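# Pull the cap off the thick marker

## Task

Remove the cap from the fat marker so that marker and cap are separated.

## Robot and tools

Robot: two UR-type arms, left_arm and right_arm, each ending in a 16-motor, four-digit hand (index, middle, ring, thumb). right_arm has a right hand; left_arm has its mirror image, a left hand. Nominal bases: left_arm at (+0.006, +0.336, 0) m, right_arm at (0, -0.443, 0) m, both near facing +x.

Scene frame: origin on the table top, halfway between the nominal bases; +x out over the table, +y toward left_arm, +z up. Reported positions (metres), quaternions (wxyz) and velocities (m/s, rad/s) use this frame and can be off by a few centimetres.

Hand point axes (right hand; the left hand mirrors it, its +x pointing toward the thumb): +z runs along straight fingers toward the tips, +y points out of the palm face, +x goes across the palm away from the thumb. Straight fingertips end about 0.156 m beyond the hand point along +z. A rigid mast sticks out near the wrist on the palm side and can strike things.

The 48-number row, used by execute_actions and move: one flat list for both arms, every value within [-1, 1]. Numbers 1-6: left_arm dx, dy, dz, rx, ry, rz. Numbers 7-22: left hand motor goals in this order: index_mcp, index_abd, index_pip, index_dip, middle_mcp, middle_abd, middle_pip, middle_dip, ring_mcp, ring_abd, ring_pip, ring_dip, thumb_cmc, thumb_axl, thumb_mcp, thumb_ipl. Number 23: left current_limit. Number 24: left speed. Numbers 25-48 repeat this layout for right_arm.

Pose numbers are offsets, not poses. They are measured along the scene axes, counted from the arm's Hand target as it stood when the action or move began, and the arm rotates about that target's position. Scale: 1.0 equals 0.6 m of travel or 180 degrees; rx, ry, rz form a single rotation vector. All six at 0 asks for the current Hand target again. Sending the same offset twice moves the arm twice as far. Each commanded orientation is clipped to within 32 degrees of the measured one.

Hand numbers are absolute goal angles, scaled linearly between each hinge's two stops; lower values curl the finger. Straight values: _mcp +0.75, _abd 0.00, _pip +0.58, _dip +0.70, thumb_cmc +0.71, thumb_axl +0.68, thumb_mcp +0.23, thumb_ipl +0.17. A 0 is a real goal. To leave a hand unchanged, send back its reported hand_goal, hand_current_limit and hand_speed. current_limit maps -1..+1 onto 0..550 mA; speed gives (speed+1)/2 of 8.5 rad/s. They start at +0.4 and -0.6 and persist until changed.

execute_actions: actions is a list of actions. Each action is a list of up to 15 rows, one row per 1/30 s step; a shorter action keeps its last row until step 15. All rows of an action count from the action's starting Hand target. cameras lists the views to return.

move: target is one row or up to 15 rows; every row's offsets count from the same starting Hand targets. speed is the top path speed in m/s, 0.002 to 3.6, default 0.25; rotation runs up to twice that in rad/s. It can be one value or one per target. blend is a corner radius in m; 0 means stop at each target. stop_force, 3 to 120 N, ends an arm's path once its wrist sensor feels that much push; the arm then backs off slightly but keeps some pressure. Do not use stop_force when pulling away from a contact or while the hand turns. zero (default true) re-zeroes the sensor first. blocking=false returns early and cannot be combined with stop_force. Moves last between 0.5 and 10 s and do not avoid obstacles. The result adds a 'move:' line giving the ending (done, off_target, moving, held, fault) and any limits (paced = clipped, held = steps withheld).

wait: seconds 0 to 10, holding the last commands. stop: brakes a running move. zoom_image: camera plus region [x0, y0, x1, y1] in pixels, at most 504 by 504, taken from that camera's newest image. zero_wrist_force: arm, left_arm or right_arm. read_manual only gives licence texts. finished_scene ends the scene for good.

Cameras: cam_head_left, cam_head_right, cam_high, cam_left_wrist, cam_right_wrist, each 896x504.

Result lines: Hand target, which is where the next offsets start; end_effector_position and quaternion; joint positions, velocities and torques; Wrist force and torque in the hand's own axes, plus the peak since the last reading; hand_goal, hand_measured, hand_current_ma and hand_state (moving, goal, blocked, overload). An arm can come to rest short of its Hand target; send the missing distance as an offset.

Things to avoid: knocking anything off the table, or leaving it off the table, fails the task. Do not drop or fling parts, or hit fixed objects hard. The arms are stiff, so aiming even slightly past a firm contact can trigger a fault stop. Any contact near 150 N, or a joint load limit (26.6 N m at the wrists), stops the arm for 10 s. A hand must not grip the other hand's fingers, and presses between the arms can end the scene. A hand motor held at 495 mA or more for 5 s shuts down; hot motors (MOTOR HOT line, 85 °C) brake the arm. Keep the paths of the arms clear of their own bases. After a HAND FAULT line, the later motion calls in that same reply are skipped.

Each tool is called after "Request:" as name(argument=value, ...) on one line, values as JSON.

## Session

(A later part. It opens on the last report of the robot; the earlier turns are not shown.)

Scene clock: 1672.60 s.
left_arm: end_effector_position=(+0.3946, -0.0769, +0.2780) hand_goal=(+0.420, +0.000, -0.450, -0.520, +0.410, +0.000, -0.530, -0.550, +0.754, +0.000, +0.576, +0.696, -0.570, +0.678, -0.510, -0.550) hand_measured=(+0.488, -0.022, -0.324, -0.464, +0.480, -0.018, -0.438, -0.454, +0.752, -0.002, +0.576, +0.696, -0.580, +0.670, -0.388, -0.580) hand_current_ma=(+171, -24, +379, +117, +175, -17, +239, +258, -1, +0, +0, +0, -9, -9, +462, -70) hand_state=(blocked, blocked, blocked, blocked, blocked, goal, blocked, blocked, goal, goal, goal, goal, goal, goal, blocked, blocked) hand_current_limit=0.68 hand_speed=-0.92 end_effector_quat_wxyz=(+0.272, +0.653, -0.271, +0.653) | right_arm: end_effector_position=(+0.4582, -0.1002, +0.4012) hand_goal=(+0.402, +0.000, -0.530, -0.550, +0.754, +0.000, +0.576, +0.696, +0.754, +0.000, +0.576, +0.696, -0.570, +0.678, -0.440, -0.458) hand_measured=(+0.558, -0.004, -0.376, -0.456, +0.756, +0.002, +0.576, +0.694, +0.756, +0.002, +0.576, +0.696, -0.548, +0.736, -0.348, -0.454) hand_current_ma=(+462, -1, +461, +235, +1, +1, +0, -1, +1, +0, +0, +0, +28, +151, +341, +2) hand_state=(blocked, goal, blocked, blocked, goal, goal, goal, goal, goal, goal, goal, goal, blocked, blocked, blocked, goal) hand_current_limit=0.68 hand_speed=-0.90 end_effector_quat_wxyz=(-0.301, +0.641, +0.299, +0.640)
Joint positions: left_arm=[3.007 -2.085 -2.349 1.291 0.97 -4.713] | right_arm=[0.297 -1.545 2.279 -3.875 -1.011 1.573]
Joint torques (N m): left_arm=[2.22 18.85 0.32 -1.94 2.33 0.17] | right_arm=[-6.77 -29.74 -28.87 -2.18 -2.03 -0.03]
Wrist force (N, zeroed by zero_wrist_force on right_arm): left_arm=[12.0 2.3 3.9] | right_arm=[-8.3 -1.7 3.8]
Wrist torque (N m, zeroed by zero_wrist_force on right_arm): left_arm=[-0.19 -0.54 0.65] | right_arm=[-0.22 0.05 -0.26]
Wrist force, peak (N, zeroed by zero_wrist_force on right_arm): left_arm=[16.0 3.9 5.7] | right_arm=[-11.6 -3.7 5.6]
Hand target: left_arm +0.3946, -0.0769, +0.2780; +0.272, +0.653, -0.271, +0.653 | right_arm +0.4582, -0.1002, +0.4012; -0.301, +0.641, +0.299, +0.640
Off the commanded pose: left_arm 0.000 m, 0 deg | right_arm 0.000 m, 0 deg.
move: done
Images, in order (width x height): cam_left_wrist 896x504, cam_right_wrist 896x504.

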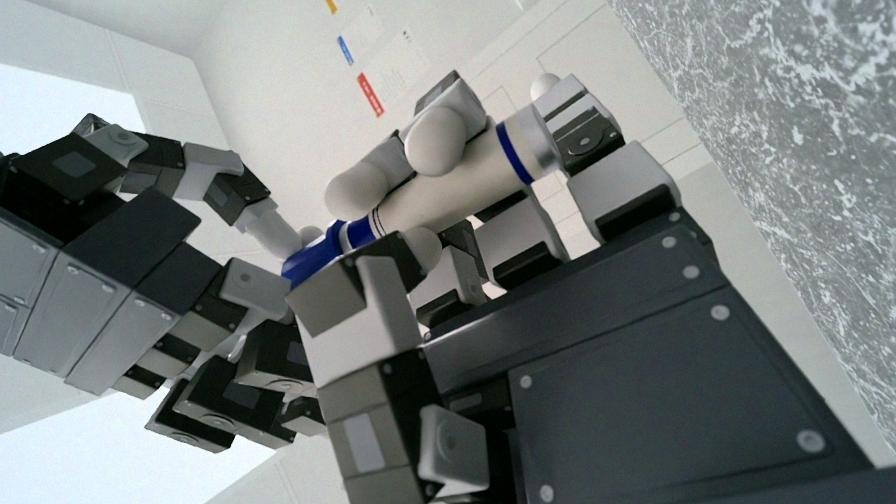

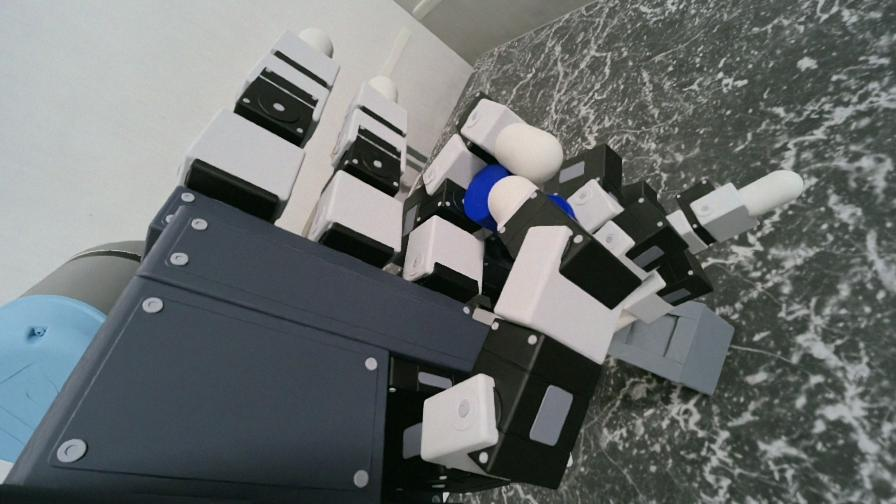

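Request:
zoom_image(camera="cam_left_wrist", region=[220, 60, 640, 320])

Request:
zoom_image(camera="cam_right_wrist", region=[380, 80, 720, 300])

Scaled by 1.200 from the camera's 896x504 image, which has a finer 1280x720 frame.

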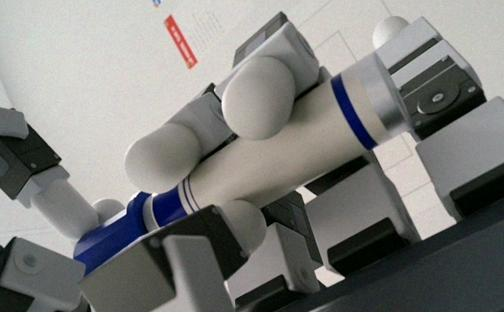

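Scaled by 1.482 from the camera's 896x504 image, which has a finer 1280x720 frame.

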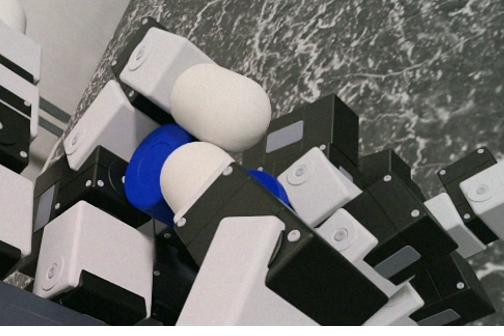

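Request:
execute_actions(actions=[], cameras=["cam_head_left","cam_high"])

Request:
zoom_image(camera="cam_head_left", region=[380, 80, 600, 240])

Scene clock: 1690.73 s.
left_arm: end_effector_position=(+0.3946, -0.0769, +0.2780) hand_goal=(+0.420, +0.000, -0.450, -0.520, +0.410, +0.000, -0.530, -0.550, +0.754, +0.000, +0.576, +0.696, -0.570, +0.678, -0.510, -0.550) hand_measured=(+0.488, -0.022, -0.324, -0.464, +0.480, -0.018, -0.438, -0.454, +0.752, -0.002, +0.576, +0.696, -0.580, +0.670, -0.388, -0.580) hand_current_ma=(+171, -24, +378, +117, +175, -17, +239, +258, -1, +0, +0, +0, -9, -9, +462, -70) hand_state=(blocked, blocked, blocked, blocked, blocked, goal, blocked, blocked, goal, goal, goal, goal, goal, goal, blocked, blocked) hand_current_limit=0.68 hand_speed=-0.92 end_effector_quat_wxyz=(+0.272, +0.653, -0.271, +0.653) | right_arm: end_effector_position=(+0.4582, -0.1002, +0.4012) hand_goal=(+0.402, +0.000, -0.530, -0.550, +0.754, +0.000, +0.576, +0.696, +0.754, +0.000, +0.576, +0.696, -0.570, +0.678, -0.440, -0.458) hand_measured=(+0.558, -0.004, -0.376, -0.458, +0.756, +0.002, +0.576, +0.694, +0.756, +0.002, +0.576, +0.696, -0.548, +0.736, -0.348, -0.454) hand_current_ma=(+462, -1, +462, +234, +1, +1, +0, -1, +1, +0, +0, +0, +28, +151, +340, +2) hand_state=(blocked, goal, blocked, blocked, goal, goal, goal, goal, goal, goal, goal, goal, blocked, blocked, blocked, goal) hand_current_limit=0.68 hand_speed=-0.90 end_effector_quat_wxyz=(-0.301, +0.641, +0.299, +0.640)
Joint positions: left_arm=[3.007 -2.085 -2.349 1.291 0.97 -4.713] | right_arm=[0.297 -1.545 2.279 -3.874 -1.011 1.573]
Joint velocities: within noise
Joint torques (N m): left_arm=[7.34 20.88 3.45 2.22 1.44 1.78] | right_arm=[-6.73 -27.86 -30.33 -2.15 -2.39 -1.95]
Motor temperatures (°C): left_arm=[32 31 34 40 38 38] | right_arm=[34 34 37 41 40 35]
Wrist force (N, zeroed by zero_wrist_force on right_arm): left_arm=[10.9 2.4 4.0] | right_arm=[-7.3 -1.7 3.8]
Wrist torque (N m, zeroed by zero_wrist_force on right_arm): left_arm=[-0.19 -0.52 0.59] | right_arm=[-0.22 0.04 -0.21]
Wrist force, peak (N, zeroed by zero_wrist_force on right_arm): left_arm=[12.1 2.1 3.9] | right_arm=[-8.2 -1.6 3.7]
Hand target: left_arm +0.3946, -0.0769, +0.2780; +0.272, +0.653, -0.271, +0.653 | right_arm +0.4582, -0.1002, +0.4012; -0.301, +0.641, +0.299, +0.640
Off the commanded pose: left_arm 0.000 m, 0 deg | right_arm 0.000 m, 0 deg.
Images, in order (width x height): cam_head_left 896x504, cam_high 896x504.

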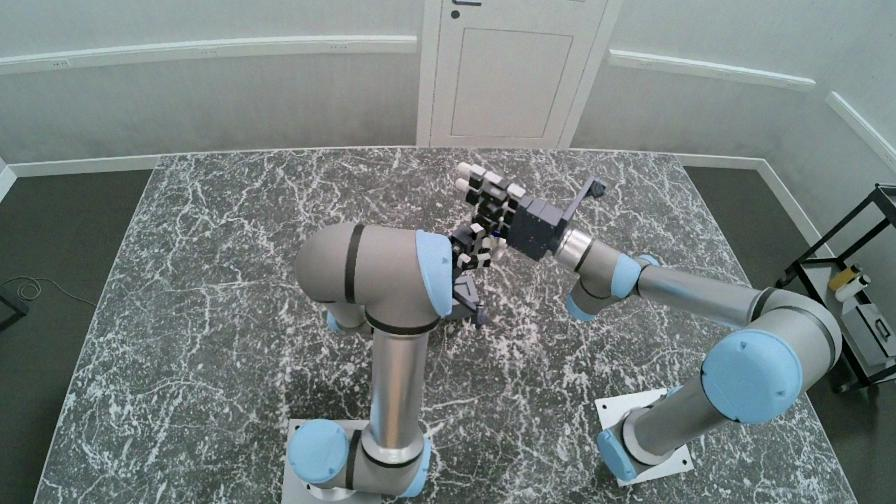

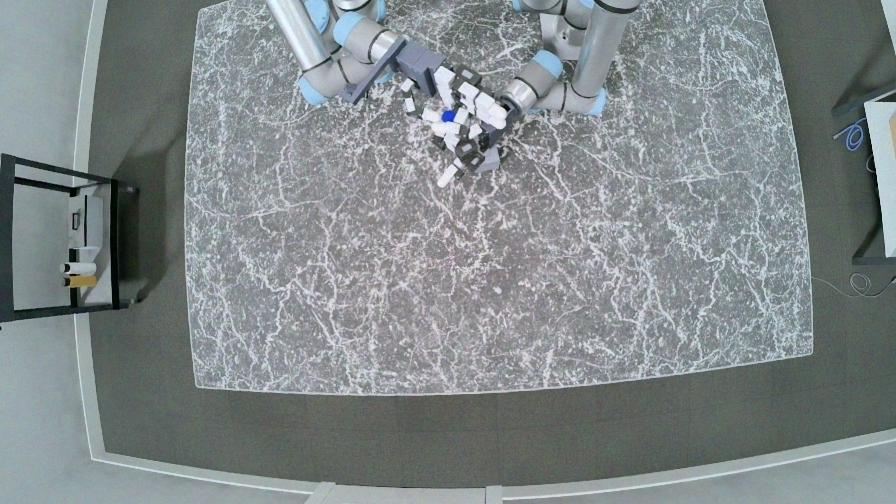

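Scaled by 2.291 from the camera's 896x504 image, which has a finer 1280x720 frame.

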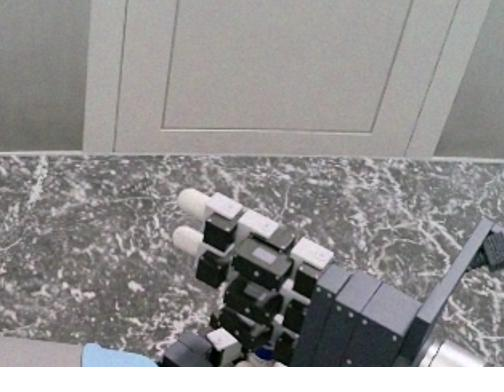

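Request:
move(target=[0,0,0,0,0,0,0.42,0,-0.45,-0.52,0.41,0,-0.53,-0.55,0.754,0,0.576,0.696,-0.571,0.678,-0.51,-0.55,0.68,-0.92,0,0,0.03,0,0,0,0.401,0,-0.53,-0.55,0.754,0,0.576,0.696,0.754,0,0.576,0.696,-0.571,0.678,-0.44,-0.459,0.68,-0.9], speed=0.02, cameras=["cam_left_wrist","cam_right_wrist"])

Request:
zoom_image(camera="cam_left_wrist", region=[220, 60, 640, 320])

Scene clock: 1700.10 s.
left_arm: end_effector_position=(+0.3946, -0.0769, +0.2780) hand_goal=(+0.420, +0.000, -0.450, -0.520, +0.410, +0.000, -0.530, -0.550, +0.754, +0.000, +0.576, +0.696, -0.570, +0.678, -0.510, -0.550) hand_measured=(+0.484, -0.028, -0.350, -0.488, +0.478, -0.014, -0.442, -0.454, +0.752, -0.002, +0.576, +0.696, -0.580, +0.664, -0.394, -0.588) hand_current_ma=(+150, -33, +269, +52, +166, -13, +220, +258, -1, +0, +0, +0, -9, -18, +462, -96) hand_state=(blocked, blocked, blocked, blocked, blocked, goal, blocked, blocked, goal, goal, goal, goal, goal, goal, blocked, blocked) hand_current_limit=0.68 hand_speed=-0.92 end_effector_quat_wxyz=(+0.272, +0.653, -0.271, +0.653) | right_arm: end_effector_position=(+0.4582, -0.1002, +0.4192) hand_goal=(+0.402, +0.000, -0.530, -0.550, +0.754, +0.000, +0.576, +0.696, +0.754, +0.000, +0.576, +0.696, -0.570, +0.678, -0.440, -0.458) hand_measured=(+0.452, +0.000, -0.480, -0.540, +0.756, +0.002, +0.576, +0.694, +0.756, +0.002, +0.576, +0.696, -0.560, +0.686, -0.444, -0.464) hand_current_ma=(+100, +0, +93, +7, +1, +1, +0, -1, +1, +0, +0, +0, +9, +7, -3, -7) hand_state=(blocked, goal, blocked, goal, goal, goal, goal, goal, goal, goal, goal, goal, goal, goal, goal, goal) hand_current_limit=0.68 hand_speed=-0.90 end_effector_quat_wxyz=(-0.301, +0.641, +0.299, +0.640)
Joint positions: left_arm=[3.007 -2.085 -2.349 1.291 0.97 -4.713] | right_arm=[0.297 -1.581 2.255 -3.815 -1.011 1.573]
Joint torques (N m): left_arm=[3.67 25.08 8.13 2.17 0.09 -0.78] | right_arm=[-7.37 -22.8 -26.57 -0.8 -1.94 0.83]
Wrist force (N, zeroed by zero_wrist_force on right_arm): left_arm=[3.9 -1.3 2.0] | right_arm=[0.0 0.2 0.2]
Wrist torque (N m, zeroed by zero_wrist_force on right_arm): left_arm=[-0.08 -0.59 0.05] | right_arm=[-0.02 -0.01 0.00]
Wrist force, peak (N, zeroed by zero_wrist_force on right_arm): left_arm=[11.4 2.2 4.2] | right_arm=[-4.4 -1.6 9.2]
Hand target: left_arm +0.3946, -0.0769, +0.2780; +0.272, +0.653, -0.271, +0.653 | right_arm +0.4582, -0.1002, +0.4192; -0.301, +0.641, +0.299, +0.640
Off the commanded pose: left_arm 0.000 m, 0 deg | right_arm 0.000 m, 0 deg.
move: done
Images, in order (width x height): cam_left_wrist 896x504, cam_right_wrist 896x504.

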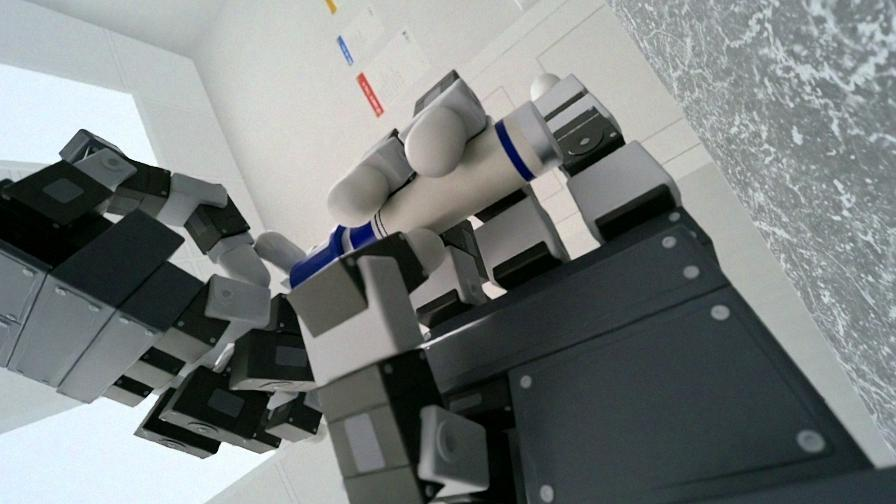

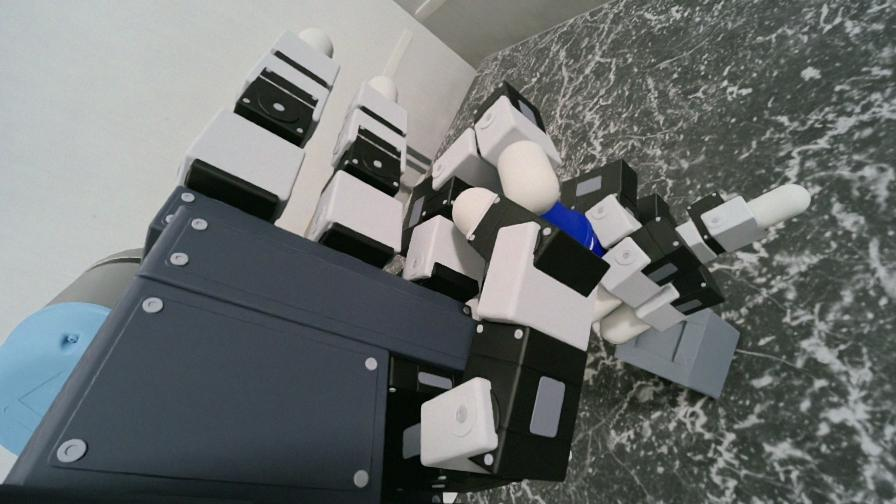

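Scaled by 1.200 from the camera's 896x504 image, which has a finer 1280x720 frame.

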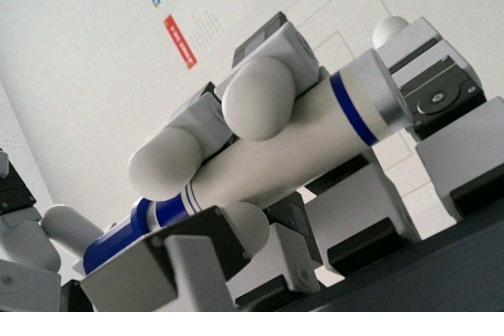

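Request:
move(target=[0,0,0,0,0,0,0.42,0,-0.45,-0.52,0.41,0,-0.53,-0.55,0.754,0,0.576,0.696,-0.571,0.678,-0.51,-0.55,0.6,-0.92,0,0,0,0,0,0,0.616,0,-0.08,-0.029,0.754,0,0.576,0.696,0.754,0,0.576,0.696,-0.571,0.678,-0.112,-0.751,0.65,-0.85], speed=0.05, cameras=["cam_left_wrist","cam_right_wrist"])

Request:
zoom_image(camera="cam_right_wrist", region=[400, 80, 720, 340])

Request:
zoom_image(camera="cam_left_wrist", region=[240, 100, 480, 300])

Scene clock: 1927.20 s.
left_arm: end_effector_position=(+0.3946, -0.0769, +0.2780) hand_goal=(+0.420, +0.000, -0.450, -0.520, +0.410, +0.000, -0.530, -0.550, +0.754, +0.000, +0.576, +0.696, -0.570, +0.678, -0.510, -0.550) hand_measured=(+0.484, -0.028, -0.350, -0.488, +0.478, -0.014, -0.442, -0.454, +0.752, -0.002, +0.576, +0.696, -0.580, +0.664, -0.394, -0.588) hand_current_ma=(+150, -33, +269, +52, +166, -13, +220, +258, -1, +0, +0, +0, -9, -18, +440, -96) hand_state=(blocked, blocked, blocked, blocked, blocked, goal, blocked, blocked, goal, goal, goal, goal, goal, goal, blocked, blocked) hand_current_limit=0.60 hand_speed=-0.92 end_effector_quat_wxyz=(+0.272, +0.653, -0.271, +0.653) | right_arm: end_effector_position=(+0.4583, -0.1002, +0.4192) hand_goal=(+0.616, +0.000, -0.080, -0.028, +0.754, +0.000, +0.576, +0.696, +0.754, +0.000, +0.576, +0.696, -0.570, +0.678, -0.112, -0.750) hand_measured=(+0.614, +0.000, -0.082, -0.030, +0.756, +0.002, +0.576, +0.694, +0.756, +0.002, +0.576, +0.696, -0.560, +0.684, -0.114, -0.748) hand_current_ma=(-1, +0, -1, -1, +1, +1, +0, -1, +1, +0, +0, +0, +9, +6, -1, +1) hand_state=(goal, goal, goal, goal, goal, goal, goal, goal, goal, goal, goal, goal, goal, goal, goal, goal) hand_current_limit=0.65 hand_speed=-0.85 end_effector_quat_wxyz=(-0.301, +0.641, +0.299, +0.640)
Joint positions: left_arm=[3.007 -2.085 -2.349 1.291 0.97 -4.713] | right_arm=[0.297 -1.581 2.255 -3.815 -1.011 1.573]
Joint torques (N m): left_arm=[-7.42 34.73 13.12 2.27 -1.09 1.71] | right_arm=[-2.07 -23.99 -26.99 -0.54 -1.96 -1.61]
Wrist force (N, zeroed by zero_wrist_force on right_arm): left_arm=[3.9 -1.2 2.0] | right_arm=[-0.2 0.3 0.3]
Wrist torque (N m, zeroed by zero_wrist_force on right_arm): left_arm=[-0.07 -0.58 0.04] | right_arm=[-0.02 0.00 -0.02]
Wrist force, peak (N, zeroed by zero_wrist_force on right_arm): left_arm=[4.0 -1.4 2.4] | right_arm=[-0.3 0.4 0.1]
Hand target: left_arm +0.3946, -0.0769, +0.2780; +0.272, +0.653, -0.271, +0.653 | right_arm +0.4582, -0.1002, +0.4192; -0.301, +0.641, +0.299, +0.640
Off the commanded pose: left_arm 0.000 m, 0 deg | right_arm 0.000 m, 0 deg.
move: done
Images, in order (width x height): cam_left_wrist 896x504, cam_right_wrist 896x504.

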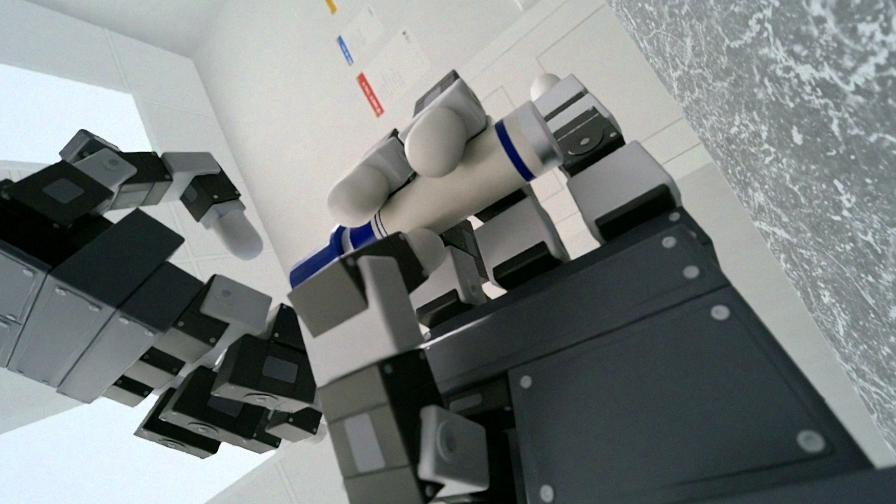

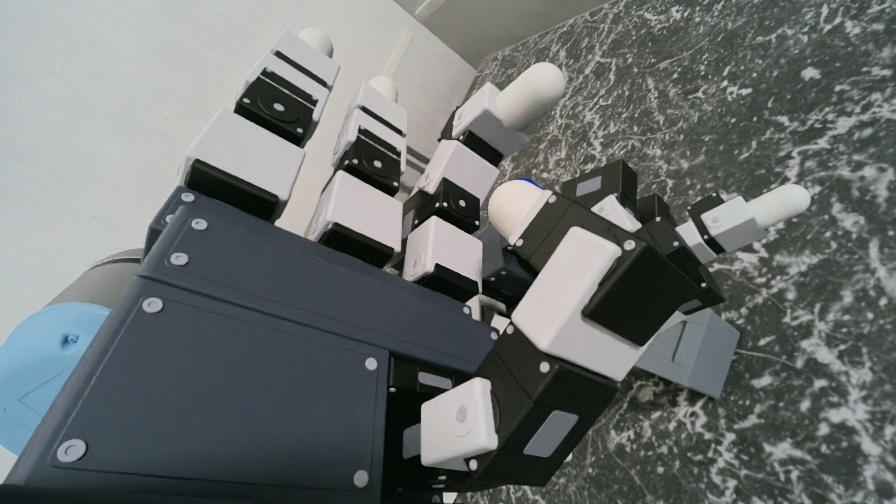

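Scaled by 1.575 from the camera's 896x504 image, which has a finer 1280x720 frame.

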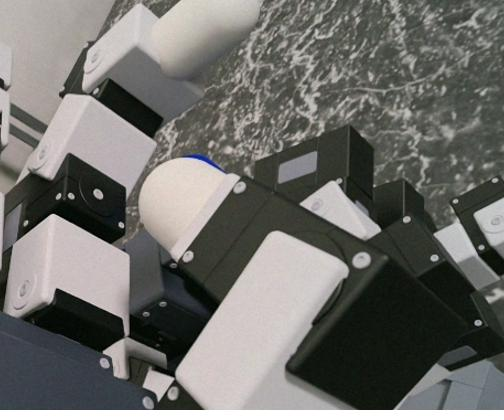

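Scaled by 2.100 from the camera's 896x504 image, which has a finer 1280x720 frame.

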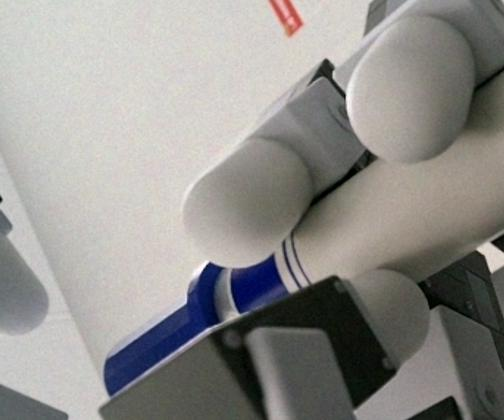

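Request:
move(target=[0,0,0,0,0,0,0.42,0,-0.45,-0.52,0.41,0,-0.53,-0.55,0.754,0,0.576,0.696,-0.571,0.678,-0.51,-0.55,0.6,-0.92,0,0,-0.0653,0,0,0,0.616,0,-0.08,-0.029,0.754,0,0.576,0.696,0.754,0,0.576,0.696,-0.571,0.678,-0.112,-0.751,0.65,-0.85], speed=0.04, stop_force=5, cameras=["cam_right_wrist"])

Request:
zoom_image(camera="cam_right_wrist", region=[400, 80, 720, 340])

Scene clock: 1966.50 s.
left_arm: end_effector_position=(+0.3946, -0.0769, +0.2780) hand_goal=(+0.420, +0.000, -0.450, -0.520, +0.410, +0.000, -0.530, -0.550, +0.754, +0.000, +0.576, +0.696, -0.570, +0.678, -0.510, -0.550) hand_measured=(+0.484, -0.028, -0.350, -0.488, +0.478, -0.014, -0.442, -0.454, +0.752, -0.002, +0.576, +0.696, -0.580, +0.664, -0.394, -0.588) hand_current_ma=(+151, -33, +269, +52, +166, -13, +220, +258, -1, +0, +0, +0, -9, -18, +440, -96) hand_state=(blocked, blocked, blocked, blocked, blocked, goal, blocked, blocked, goal, goal, goal, goal, goal, goal, blocked, blocked) hand_current_limit=0.60 hand_speed=-0.92 end_effector_quat_wxyz=(+0.272, +0.653, -0.271, +0.653) | right_arm: end_effector_position=(+0.4583, -0.1002, +0.3801) hand_goal=(+0.616, +0.000, -0.080, -0.028, +0.754, +0.000, +0.576, +0.696, +0.754, +0.000, +0.576, +0.696, -0.570, +0.678, -0.112, -0.750) hand_measured=(+0.618, +0.000, -0.082, -0.030, +0.756, +0.002, +0.576, +0.694, +0.756, +0.002, +0.576, +0.696, -0.560, +0.684, -0.114, -0.748) hand_current_ma=(+1, +0, -1, -1, +1, +1, +0, -1, +1, +0, +0, +0, +9, +6, -1, +1) hand_state=(goal, goal, goal, goal, goal, goal, goal, goal, goal, goal, goal, goal, goal, goal, goal, goal) hand_current_limit=0.65 hand_speed=-0.85 end_effector_quat_wxyz=(-0.301, +0.641, +0.299, +0.640)
Joint positions: left_arm=[3.007 -2.085 -2.349 1.291 0.97 -4.713] | right_arm=[0.297 -1.499 2.305 -3.946 -1.011 1.573]
Joint torques (N m): left_arm=[-7.3 35.5 15.63 2.36 -2.1 1.74] | right_arm=[6.52 -10.77 -6.22 -3.21 -1.54 1.24]
Wrist force (N, zeroed by zero_wrist_force on right_arm): left_arm=[3.4 -1.2 2.8] | right_arm=[0.1 -0.7 0.3]
Wrist torque (N m, zeroed by zero_wrist_force on right_arm): left_arm=[-0.12 -0.61 0.01] | right_arm=[-0.03 0.01 0.03]
Wrist force, peak (N, zeroed by zero_wrist_force on right_arm): left_arm=[3.9 -1.3 3.0] | right_arm=[0.2 -1.0 0.4]
Hand target: left_arm +0.3946, -0.0769, +0.2780; +0.272, +0.653, -0.271, +0.653 | right_arm +0.4582, -0.1002, +0.3801; -0.301, +0.641, +0.299, +0.640
Off the commanded pose: left_arm 0.000 m, 0 deg | right_arm 0.000 m, 0 deg.
move: done
Images, in order (width x height): cam_right_wrist 896x504.

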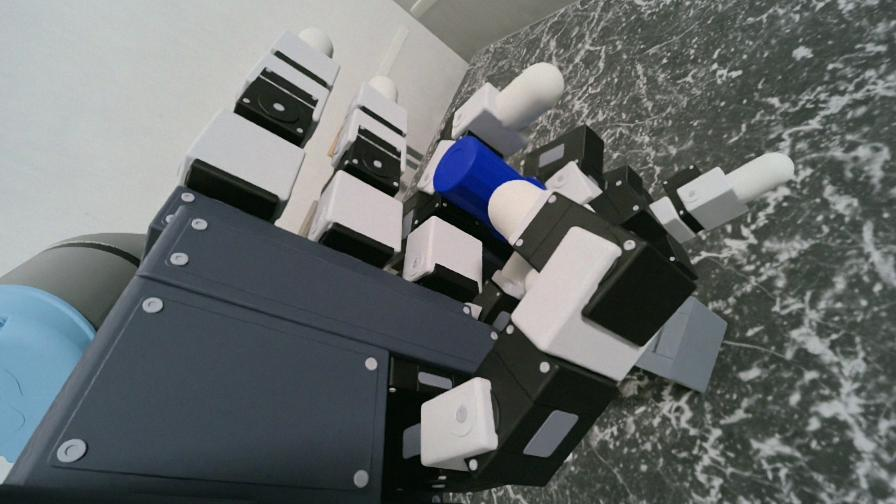

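Scaled by 1.575 from the camera's 896x504 image, which has a finer 1280x720 frame.

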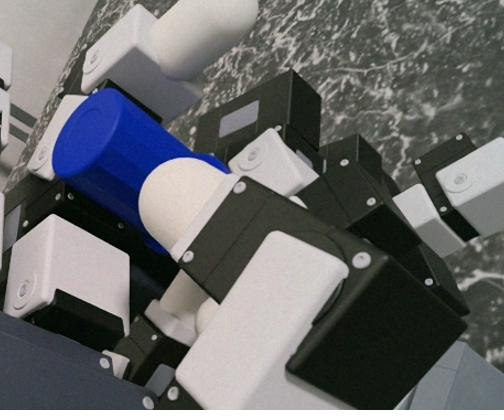

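Request:
move(target=[0,0,0,0,0,0,0.42,0,-0.45,-0.52,0.41,0,-0.53,-0.55,0.754,0,0.576,0.696,-0.571,0.678,-0.51,-0.55,0.6,-0.92,0,0,0,0,0,0,0.401,0,-0.53,-0.55,0.754,0,0.576,0.696,0.754,0,0.576,0.696,-0.571,0.678,-0.44,-0.459,0.65,-0.88], speed=0.04, cameras=["cam_right_wrist"])

Request:
zoom_image(camera="cam_right_wrist", region=[400, 80, 720, 340])

Scene clock: 1979.30 s.
left_arm: end_effector_position=(+0.3946, -0.0769, +0.2780) hand_goal=(+0.420, +0.000, -0.450, -0.520, +0.410, +0.000, -0.530, -0.550, +0.754, +0.000, +0.576, +0.696, -0.570, +0.678, -0.510, -0.550) hand_measured=(+0.462, -0.038, -0.350, -0.484, +0.442, -0.010, -0.476, -0.478, +0.752, -0.002, +0.576, +0.696, -0.576, +0.674, -0.464, -0.576) hand_current_ma=(+84, -51, +272, +61, +53, -6, +109, +169, -1, +0, +0, +0, -4, -4, +127, -55) hand_state=(blocked, blocked, blocked, blocked, blocked, goal, blocked, blocked, goal, goal, goal, goal, goal, goal, blocked, blocked) hand_current_limit=0.60 hand_speed=-0.92 end_effector_quat_wxyz=(+0.272, +0.653, -0.271, +0.653) | right_arm: end_effector_position=(+0.4582, -0.1002, +0.3801) hand_goal=(+0.402, +0.000, -0.530, -0.550, +0.754, +0.000, +0.576, +0.696, +0.754, +0.000, +0.576, +0.696, -0.570, +0.678, -0.440, -0.458) hand_measured=(+0.556, -0.016, -0.336, -0.434, +0.756, +0.002, +0.576, +0.694, +0.756, +0.002, +0.576, +0.696, -0.564, +0.672, -0.360, -0.506) hand_current_ma=(+454, -13, +454, +332, +1, +1, +0, -1, +1, +0, +0, +0, +4, -4, +277, -131) hand_state=(blocked, goal, blocked, blocked, goal, goal, goal, goal, goal, goal, goal, goal, goal, goal, blocked, blocked) hand_current_limit=0.65 hand_speed=-0.88 end_effector_quat_wxyz=(-0.301, +0.641, +0.299, +0.640)
Joint positions: left_arm=[3.007 -2.085 -2.349 1.291 0.97 -4.713] | right_arm=[0.297 -1.499 2.305 -3.946 -1.011 1.573]
Joint torques (N m): left_arm=[4 35.13 14.39 2.48 2.69 -0.61] | right_arm=[-5.62 -12.37 -5.82 -1.41 1.22 0.22]
Wrist force (N, zeroed by zero_wrist_force on right_arm): left_arm=[1.2 4.3 6.2] | right_arm=[2.5 -4.5 6.0]
Wrist torque (N m, zeroed by zero_wrist_force on right_arm): left_arm=[-0.30 -0.68 0.09] | right_arm=[-0.37 0.43 0.41]
Wrist force, peak (N, zeroed by zero_wrist_force on right_arm): left_arm=[3.6 5.9 9.4] | right_arm=[-0.1 -8.4 7.5]
Hand target: left_arm +0.3946, -0.0769, +0.2780; +0.272, +0.653, -0.271, +0.653 | right_arm +0.4582, -0.1002, +0.3801; -0.301, +0.641, +0.299, +0.640
Off the commanded pose: left_arm 0.000 m, 0 deg | right_arm 0.000 m, 0 deg.
move: done
Images, in order (width x height): cam_right_wrist 896x504.

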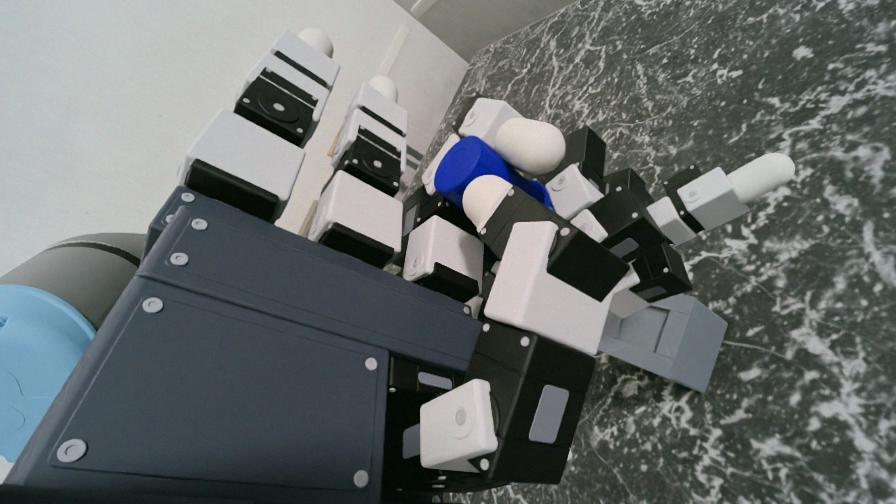

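Scaled by 1.575 from the camera's 896x504 image, which has a finer 1280x720 frame.

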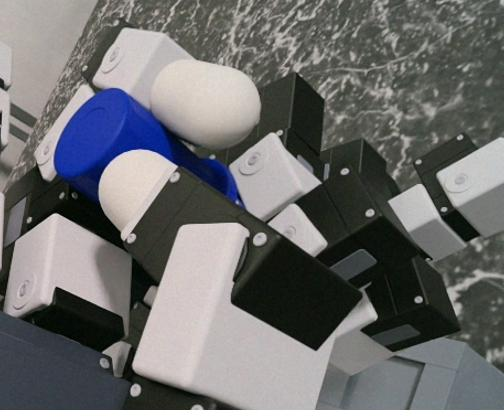

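Request:
move(target=[0,0,0,0,0,0,0.616,0,-0.08,-0.029,0.616,0,-0.08,-0.029,0.754,0,0.576,0.696,-0.571,0.678,-0.112,-0.751,0.6,-0.92,0,0,0,0,0,0,0.401,0,-0.53,-0.55,0.754,0,0.576,0.696,0.754,0,0.576,0.696,-0.571,0.678,-0.44,-0.459,0.65,-0.88], speed=0.04, cameras=["cam_left_wrist"])

Request:
zoom_image(camera="cam_left_wrist", region=[220, 60, 640, 320])

Scene clock: 1994.30 s.
left_arm: end_effector_position=(+0.3946, -0.0769, +0.2780) hand_goal=(+0.616, +0.000, -0.080, -0.028, +0.616, +0.000, -0.080, -0.028, +0.754, +0.000, +0.576, +0.696, -0.570, +0.678, -0.112, -0.750) hand_measured=(+0.614, -0.008, -0.084, -0.030, +0.614, -0.008, -0.082, -0.030, +0.752, -0.002, +0.576, +0.696, -0.576, +0.674, -0.114, -0.748) hand_current_ma=(-1, -6, -2, -1, -1, -6, -1, -1, -1, +0, +0, +0, -4, -4, -1, +2) hand_state=(goal, goal, goal, goal, goal, goal, goal, goal, goal, goal, goal, goal, goal, goal, goal, goal) hand_current_limit=0.60 hand_speed=-0.92 end_effector_quat_wxyz=(+0.272, +0.653, -0.271, +0.653) | right_arm: end_effector_position=(+0.4583, -0.1003, +0.3801) hand_goal=(+0.402, +0.000, -0.530, -0.550, +0.754, +0.000, +0.576, +0.696, +0.754, +0.000, +0.576, +0.696, -0.570, +0.678, -0.440, -0.458) hand_measured=(+0.558, +0.020, -0.338, -0.458, +0.756, +0.002, +0.576, +0.694, +0.756, +0.002, +0.576, +0.696, -0.568, +0.668, -0.366, -0.506) hand_current_ma=(+454, +19, +454, +233, +1, +1, +0, -1, +1, +0, +0, +0, +0, -11, +240, -131) hand_state=(blocked, blocked, blocked, blocked, goal, goal, goal, goal, goal, goal, goal, goal, goal, goal, blocked, blocked) hand_current_limit=0.65 hand_speed=-0.88 end_effector_quat_wxyz=(-0.301, +0.641, +0.299, +0.640)
Joint positions: left_arm=[3.007 -2.085 -2.349 1.291 0.971 -4.713] | right_arm=[0.297 -1.499 2.305 -3.946 -1.011 1.573]
Joint torques (N m): left_arm=[4.18 35.78 10.81 2.55 -0.43 0.47] | right_arm=[2.64 -20.91 -6.51 -0.67 1.68 -1.63]
Wrist force (N, zeroed by zero_wrist_force on right_arm): left_arm=[4.5 -1.1 2.1] | right_arm=[-0.7 0.3 0.2]
Wrist torque (N m, zeroed by zero_wrist_force on right_arm): left_arm=[-0.07 -0.58 0.04] | right_arm=[-0.02 -0.02 -0.04]
Wrist force, peak (N, zeroed by zero_wrist_force on right_arm): left_arm=[1.1 4.6 6.7] | right_arm=[2.8 -4.6 6.3]
Hand target: left_arm +0.3946, -0.0769, +0.2780; +0.272, +0.653, -0.271, +0.653 | right_arm +0.4582, -0.1002, +0.3801; -0.301, +0.641, +0.299, +0.640
Off the commanded pose: left_arm 0.000 m, 0 deg | right_arm 0.000 m, 0 deg.
move: done
Images, in order (width x height): cam_left_wrist 896x504.

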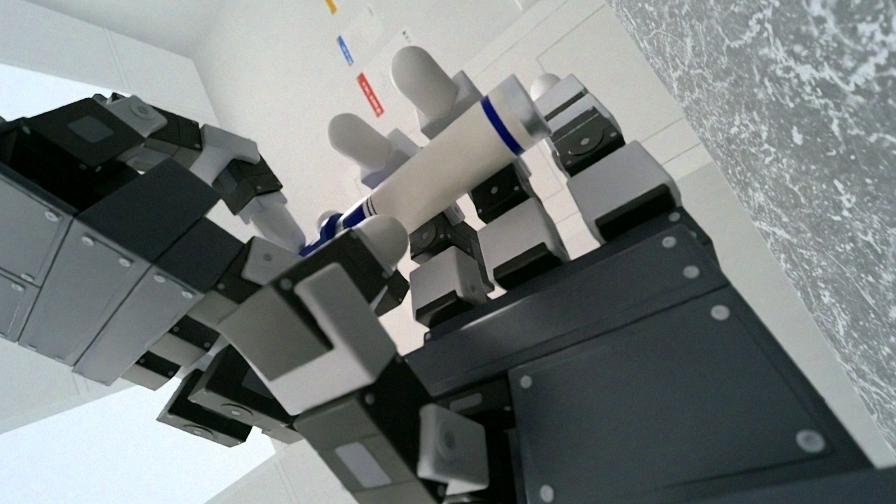

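Scaled by 1.200 from the camera's 896x504 image, which has a finer 1280x720 frame.

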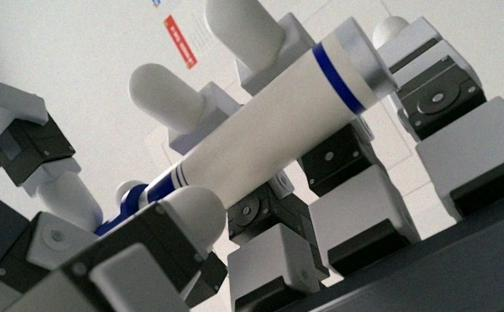

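Request:
move(target=[0,0,-0.0367,0,0,0,0.616,0,-0.08,-0.029,0.616,0,-0.08,-0.029,0.754,0,0.576,0.696,-0.571,0.678,-0.112,-0.751,0.6,-0.92,0,0,0,0,0,0,0.401,0,-0.53,-0.55,0.754,0,0.576,0.696,0.754,0,0.576,0.696,-0.571,0.678,-0.44,-0.459,0.65,-0.88], speed=0.04, stop_force=5)

Request:
move(target=[0,0,0,0,0,0,0.41,0,-0.46,-0.53,0.41,0,-0.53,-0.55,0.754,0,0.576,0.696,-0.571,0.678,-0.50,-0.54,0.65,-0.88,0,0,0,0,0,0,0.401,0,-0.53,-0.55,0.754,0,0.576,0.696,0.754,0,0.576,0.696,-0.571,0.678,-0.44,-0.459,0.65,-0.88], speed=0.04, cameras=["cam_left_wrist","cam_right_wrist"])

Request:
zoom_image(camera="cam_left_wrist", region=[220, 60, 640, 320])

Scene clock: 2036.63 s.
left_arm: end_effector_position=(+0.3946, -0.0769, +0.2560) hand_goal=(+0.616, +0.000, -0.080, -0.028, +0.616, +0.000, -0.080, -0.028, +0.754, +0.000, +0.576, +0.696, -0.570, +0.678, -0.112, -0.750) hand_measured=(+0.614, -0.008, -0.084, -0.030, +0.614, -0.008, -0.082, -0.030, +0.752, -0.002, +0.576, +0.696, -0.576, +0.674, -0.114, -0.748) hand_current_ma=(-1, -6, -2, -1, -1, -6, -1, -1, -1, +0, +0, +0, -4, -4, -1, +2) hand_state=(goal, goal, goal, goal, goal, goal, goal, goal, goal, goal, goal, goal, goal, goal, goal, goal) hand_current_limit=0.60 hand_speed=-0.92 end_effector_quat_wxyz=(+0.272, +0.653, -0.271, +0.653) | right_arm: end_effector_position=(+0.4582, -0.1002, +0.3801) hand_goal=(+0.402, +0.000, -0.530, -0.550, +0.754, +0.000, +0.576, +0.696, +0.754, +0.000, +0.576, +0.696, -0.570, +0.678, -0.440, -0.458) hand_measured=(+0.558, +0.020, -0.338, -0.458, +0.756, +0.002, +0.576, +0.694, +0.756, +0.002, +0.576, +0.696, -0.568, +0.668, -0.366, -0.506) hand_current_ma=(+454, +19, +454, +233, +1, +1, +0, -1, +1, +0, +0, +0, +0, -11, +240, -131) hand_state=(blocked, blocked, blocked, blocked, goal, goal, goal, goal, goal, goal, goal, goal, goal, goal, blocked, blocked) hand_current_limit=0.65 hand_speed=-0.88 end_effector_quat_wxyz=(-0.301, +0.641, +0.299, +0.640)
Joint positions: left_arm=[3.007 -2.155 -2.346 1.359 0.97 -4.713] | right_arm=[0.297 -1.499 2.305 -3.946 -1.011 1.573]
Joint torques (N m): left_arm=[-1.41 23.78 14.44 3.81 0.3 -1.76] | right_arm=[6.71 -22.05 -14.66 -0.54 1.74 -1.42]
Wrist force (N, zeroed by zero_wrist_force on right_arm): left_arm=[4.4 -1.2 2.2] | right_arm=[-0.8 0.2 0.1]
Wrist torque (N m, zeroed by zero_wrist_force on right_arm): left_arm=[-0.10 -0.59 0.05] | right_arm=[-0.02 -0.01 -0.05]
Wrist force, peak (N, zeroed by zero_wrist_force on right_arm): left_arm=[4.9 -1.4 2.1] | right_arm=[-0.9 0.6 0.2]
Hand target: left_arm +0.3946, -0.0769, +0.2560; +0.272, +0.653, -0.271, +0.653 | right_arm +0.4582, -0.1002, +0.3801; -0.301, +0.641, +0.299, +0.640
Off the commanded pose: left_arm 0.000 m, 0 deg | right_arm 0.000 m, 0 deg.
move: done

Scene clock: 2038.07 s.
left_arm: end_effector_position=(+0.3946, -0.0769, +0.2560) hand_goal=(+0.410, +0.000, -0.460, -0.530, +0.410, +0.000, -0.530, -0.550, +0.754, +0.000, +0.576, +0.696, -0.570, +0.678, -0.500, -0.540) hand_measured=(+0.480, -0.032, -0.352, -0.440, +0.462, -0.020, -0.440, -0.450, +0.752, -0.002, +0.576, +0.696, -0.576, +0.674, -0.328, -0.590) hand_current_ma=(+178, -39, +300, +230, +115, -21, +234, +273, -1, +0, +0, +0, -5, -4, +454, -151) hand_state=(blocked, blocked, blocked, blocked, blocked, blocked, blocked, blocked, goal, goal, goal, goal, goal, goal, blocked, blocked) hand_current_limit=0.65 hand_speed=-0.88 end_effector_quat_wxyz=(+0.272, +0.653, -0.271, +0.653) | right_arm: end_effector_position=(+0.4582, -0.1002, +0.3801) hand_goal=(+0.402, +0.000, -0.530, -0.550, +0.754, +0.000, +0.576, +0.696, +0.754, +0.000, +0.576, +0.696, -0.570, +0.678, -0.440, -0.458) hand_measured=(+0.558, -0.002, -0.338, -0.458, +0.756, +0.002, +0.576, +0.694, +0.756, +0.002, +0.576, +0.696, -0.568, +0.670, -0.368, -0.506) hand_current_ma=(+454, +0, +454, +233, +1, +1, +0, -1, +1, +0, +0, +0, +0, -7, +237, -131) hand_state=(blocked, goal, blocked, blocked, goal, goal, goal, goal, goal, goal, goal, goal, goal, goal, blocked, blocked) hand_current_limit=0.65 hand_speed=-0.88 end_effector_quat_wxyz=(-0.301, +0.641, +0.299, +0.640)
Joint positions: left_arm=[3.007 -2.155 -2.346 1.359 0.97 -4.713] | right_arm=[0.297 -1.499 2.305 -3.946 -1.011 1.573]
Joint torques (N m): left_arm=[-1.39 27.35 13.11 3.69 1.53 -1.54] | right_arm=[4.98 -20.65 -13.49 -0.86 1.71 -1.32]
Wrist force (N, zeroed by zero_wrist_force on right_arm): left_arm=[1.2 5.2 4.2] | right_arm=[2.6 -2.1 6.0]
Wrist torque (N m, zeroed by zero_wrist_force on right_arm): left_arm=[-0.16 -0.75 0.32] | right_arm=[-0.37 0.35 0.21]
Wrist force, peak (N, zeroed by zero_wrist_force on right_arm): left_arm=[1.0 5.0 4.5] | right_arm=[2.6 -1.9 6.3]
Hand target: left_arm +0.3946, -0.0769, +0.2560; +0.272, +0.653, -0.271, +0.653 | right_arm +0.4582, -0.1002, +0.3801; -0.301, +0.641, +0.299, +0.640
Off the commanded pose: left_arm 0.000 m, 0 deg | right_arm 0.000 m, 0 deg.
move: done
Images, in order (width x height): cam_left_wrist 896x504, cam_right_wrist 896x504.

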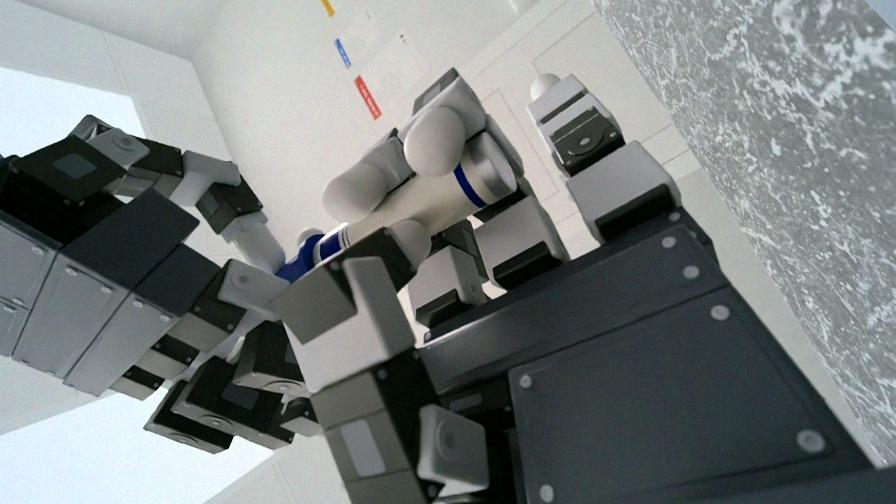

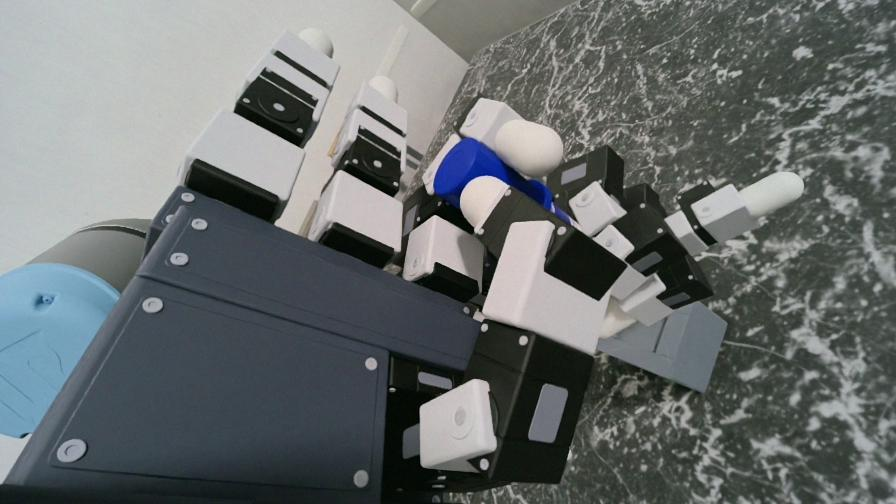

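Scaled by 1.200 from the camera's 896x504 image, which has a finer 1280x720 frame.

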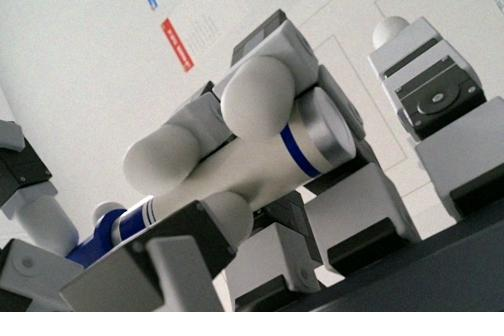

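Request:
move(target=[0,0,0,0,0,0,0.57,0,-0.18,-0.16,0.57,0,-0.18,-0.16,0.754,0,0.576,0.696,-0.571,0.678,-0.18,-0.70,0.6,-0.88,0,0,0,0,0,0,0.401,0,-0.53,-0.55,0.754,0,0.576,0.696,0.754,0,0.576,0.696,-0.571,0.678,-0.44,-0.459,0.65,-0.88], speed=0.04)

Request:
move(target=[0,0,-0.0183,0,0,0,0.57,0,-0.18,-0.16,0.57,0,-0.18,-0.16,0.754,0,0.576,0.696,-0.571,0.678,-0.18,-0.70,0.6,-0.88,0,0,0,0,0,0,0.401,0,-0.53,-0.55,0.754,0,0.576,0.696,0.754,0,0.576,0.696,-0.571,0.678,-0.44,-0.459,0.65,-0.88], speed=0.04, stop_force=5)

Request:
move(target=[0,0,0,0,0,0,0.40,0,-0.48,-0.54,0.40,0,-0.54,-0.56,0.754,0,0.576,0.696,-0.571,0.678,-0.52,-0.55,0.72,-0.88,0,0,0,0,0,0,0.401,0,-0.53,-0.55,0.754,0,0.576,0.696,0.754,0,0.576,0.696,-0.571,0.678,-0.44,-0.459,0.65,-0.88], speed=0.04, cameras=["cam_left_wrist"])

Request:
zoom_image(camera="cam_left_wrist", region=[220, 60, 640, 320])

Scene clock: 2117.17 s.
left_arm: end_effector_position=(+0.3946, -0.0769, +0.2560) hand_goal=(+0.570, +0.000, -0.180, -0.160, +0.570, +0.000, -0.180, -0.160, +0.754, +0.000, +0.576, +0.696, -0.570, +0.678, -0.180, -0.700) hand_measured=(+0.568, -0.008, -0.184, -0.162, +0.568, -0.010, -0.182, -0.162, +0.752, -0.002, +0.576, +0.696, -0.576, +0.672, -0.182, -0.698) hand_current_ma=(-1, -6, -2, -1, -1, -7, -1, -1, -1, +0, +0, +0, -5, -5, -1, +2) hand_state=(goal, goal, goal, goal, goal, goal, goal, goal, goal, goal, goal, goal, goal, goal, goal, goal) hand_current_limit=0.60 hand_speed=-0.88 end_effector_quat_wxyz=(+0.272, +0.653, -0.271, +0.653) | right_arm: end_effector_position=(+0.4582, -0.1002, +0.3801) hand_goal=(+0.402, +0.000, -0.530, -0.550, +0.754, +0.000, +0.576, +0.696, +0.754, +0.000, +0.576, +0.696, -0.570, +0.678, -0.440, -0.458) hand_measured=(+0.558, +0.022, -0.338, -0.458, +0.756, +0.002, +0.576, +0.694, +0.756, +0.002, +0.576, +0.696, -0.568, +0.668, -0.368, -0.506) hand_current_ma=(+454, +20, +454, +231, +1, +1, +0, -1, +1, +0, +0, +0, +0, -10, +237, -131) hand_state=(blocked, blocked, blocked, blocked, goal, goal, goal, goal, goal, goal, goal, goal, goal, goal, blocked, blocked) hand_current_limit=0.65 hand_speed=-0.88 end_effector_quat_wxyz=(-0.301, +0.641, +0.299, +0.640)
Joint positions: left_arm=[3.007 -2.155 -2.346 1.359 0.97 -4.713] | right_arm=[0.297 -1.499 2.305 -3.946 -1.011 1.573]
Joint torques (N m): left_arm=[-1.09 36.64 7.08 3.47 1.34 -0.75] | right_arm=[-1.7 -20.73 -17.88 -0.56 1.85 -1.45]
Wrist force (N, zeroed by zero_wrist_force on right_arm): left_arm=[4.3 -1.3 2.1] | right_arm=[-0.6 0.3 0.2]
Wrist torque (N m, zeroed by zero_wrist_force on right_arm): left_arm=[-0.11 -0.57 0.04] | right_arm=[-0.02 -0.03 -0.04]
Wrist force, peak (N, zeroed by zero_wrist_force on right_arm): left_arm=[1.4 5.3 4.8] | right_arm=[2.3 -2.4 6.6]
Hand target: left_arm +0.3946, -0.0769, +0.2560; +0.272, +0.653, -0.271, +0.653 | right_arm +0.4582, -0.1002, +0.3801; -0.301, +0.641, +0.299, +0.640
Off the commanded pose: left_arm 0.000 m, 0 deg | right_arm 0.000 m, 0 deg.
move: done

Scene clock: 2118.50 s.
left_arm: end_effector_position=(+0.3946, -0.0769, +0.2450) hand_goal=(+0.570, +0.000, -0.180, -0.160, +0.570, +0.000, -0.180, -0.160, +0.754, +0.000, +0.576, +0.696, -0.570, +0.678, -0.180, -0.700) hand_measured=(+0.568, -0.008, -0.184, -0.162, +0.568, -0.010, -0.182, -0.162, +0.752, -0.002, +0.576, +0.696, -0.576, +0.672, -0.182, -0.698) hand_current_ma=(-1, -6, -2, -1, -1, -7, -1, -1, -1, +0, +0, +0, -5, -5, -1, +2) hand_state=(goal, goal, goal, goal, goal, goal, goal, goal, goal, goal, goal, goal, goal, goal, goal, goal) hand_current_limit=0.60 hand_speed=-0.88 end_effector_quat_wxyz=(+0.272, +0.653, -0.271, +0.653) | right_arm: end_effector_position=(+0.4582, -0.1002, +0.3801) hand_goal=(+0.402, +0.000, -0.530, -0.550, +0.754, +0.000, +0.576, +0.696, +0.754, +0.000, +0.576, +0.696, -0.570, +0.678, -0.440, -0.458) hand_measured=(+0.558, +0.022, -0.338, -0.458, +0.756, +0.002, +0.576, +0.694, +0.756, +0.002, +0.576, +0.696, -0.568, +0.668, -0.368, -0.506) hand_current_ma=(+454, +20, +454, +231, +1, +1, +0, -1, +1, +0, +0, +0, +0, -10, +237, -131) hand_state=(blocked, blocked, blocked, blocked, goal, goal, goal, goal, goal, goal, goal, goal, goal, goal, blocked, blocked) hand_current_limit=0.65 hand_speed=-0.88 end_effector_quat_wxyz=(-0.301, +0.641, +0.299, +0.640)
Joint positions: left_arm=[3.007 -2.19 -2.342 1.391 0.97 -4.713] | right_arm=[0.297 -1.499 2.305 -3.946 -1.011 1.573]
Joint torques (N m): left_arm=[0.2 24.21 13.39 3.78 0.17 -1.7] | right_arm=[-3.51 -22.29 -18.6 -0.68 1.7 -1.29]
Wrist force (N, zeroed by zero_wrist_force on right_arm): left_arm=[4.6 -1.5 2.1] | right_arm=[-0.8 0.3 0.2]
Wrist torque (N m, zeroed by zero_wrist_force on right_arm): left_arm=[-0.12 -0.60 0.07] | right_arm=[-0.02 -0.01 -0.05]
Wrist force, peak (N, zeroed by zero_wrist_force on right_arm): left_arm=[4.8 -1.3 2.4] | right_arm=[-0.9 0.3 0.1]
Hand target: left_arm +0.3946, -0.0769, +0.2450; +0.272, +0.653, -0.271, +0.653 | right_arm +0.4582, -0.1002, +0.3801; -0.301, +0.641, +0.299, +0.640
Off the commanded pose: left_arm 0.000 m, 0 deg | right_arm 0.000 m, 0 deg.
move: done

Scene clock: 2119.63 s.
left_arm: end_effector_position=(+0.3946, -0.0769, +0.2450) hand_goal=(+0.400, +0.000, -0.480, -0.540, +0.400, +0.000, -0.540, -0.560, +0.754, +0.000, +0.576, +0.696, -0.570, +0.678, -0.520, -0.550) hand_measured=(+0.470, -0.032, -0.358, -0.452, +0.456, -0.018, -0.438, -0.460, +0.752, -0.002, +0.576, +0.696, -0.576, +0.674, -0.334, -0.604) hand_current_ma=(+178, -41, +364, +224, +122, -17, +276, +275, -1, +0, +0, +0, -5, -3, +473, -171) hand_state=(blocked, blocked, blocked, blocked, blocked, goal, blocked, blocked, goal, goal, goal, goal, goal, goal, blocked, blocked) hand_current_limit=0.72 hand_speed=-0.88 end_effector_quat_wxyz=(+0.272, +0.653, -0.271, +0.653) | right_arm: end_effector_position=(+0.4582, -0.1002, +0.3801) hand_goal=(+0.402, +0.000, -0.530, -0.550, +0.754, +0.000, +0.576, +0.696, +0.754, +0.000, +0.576, +0.696, -0.570, +0.678, -0.440, -0.458) hand_measured=(+0.558, +0.002, -0.340, -0.458, +0.756, +0.002, +0.576, +0.694, +0.756, +0.002, +0.576, +0.696, -0.568, +0.670, -0.368, -0.506) hand_current_ma=(+454, +1, +454, +230, +1, +1, +0, -1, +1, +0, +0, +0, +0, -7, +236, -131) hand_state=(blocked, goal, blocked, blocked, goal, goal, goal, goal, goal, goal, goal, goal, goal, goal, blocked, blocked) hand_current_limit=0.65 hand_speed=-0.88 end_effector_quat_wxyz=(-0.301, +0.641, +0.299, +0.640)
Joint positions: left_arm=[3.007 -2.19 -2.342 1.391 0.97 -4.713] | right_arm=[0.297 -1.499 2.305 -3.946 -1.011 1.573]
Joint torques (N m): left_arm=[0.14 27.77 13.02 3.61 -0.39 -1.49] | right_arm=[-4.66 -21.42 -18.45 -0.7 1.54 -1.37]
Wrist force (N, zeroed by zero_wrist_force on right_arm): left_arm=[0.7 3.1 4.7] | right_arm=[2.7 -2.6 4.6]
Wrist torque (N m, zeroed by zero_wrist_force on right_arm): left_arm=[-0.19 -0.79 0.20] | right_arm=[-0.34 0.33 0.21]
Wrist force, peak (N, zeroed by zero_wrist_force on right_arm): left_arm=[0.8 3.2 4.8] | right_arm=[2.9 -2.6 4.8]
Hand target: left_arm +0.3946, -0.0769, +0.2450; +0.272, +0.653, -0.271, +0.653 | right_arm +0.4582, -0.1002, +0.3801; -0.301, +0.641, +0.299, +0.640
Off the commanded pose: left_arm 0.000 m, 0 deg | right_arm 0.000 m, 0 deg.
move: done
Images, in order (width x height): cam_left_wrist 896x504.

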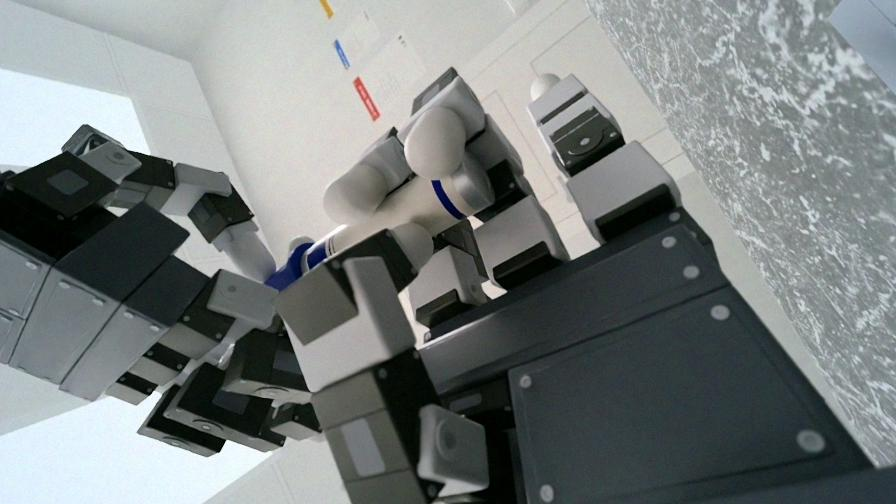

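Scaled by 1.200 from the camera's 896x504 image, which has a finer 1280x720 frame.

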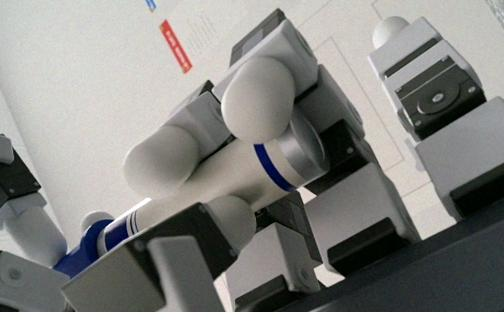

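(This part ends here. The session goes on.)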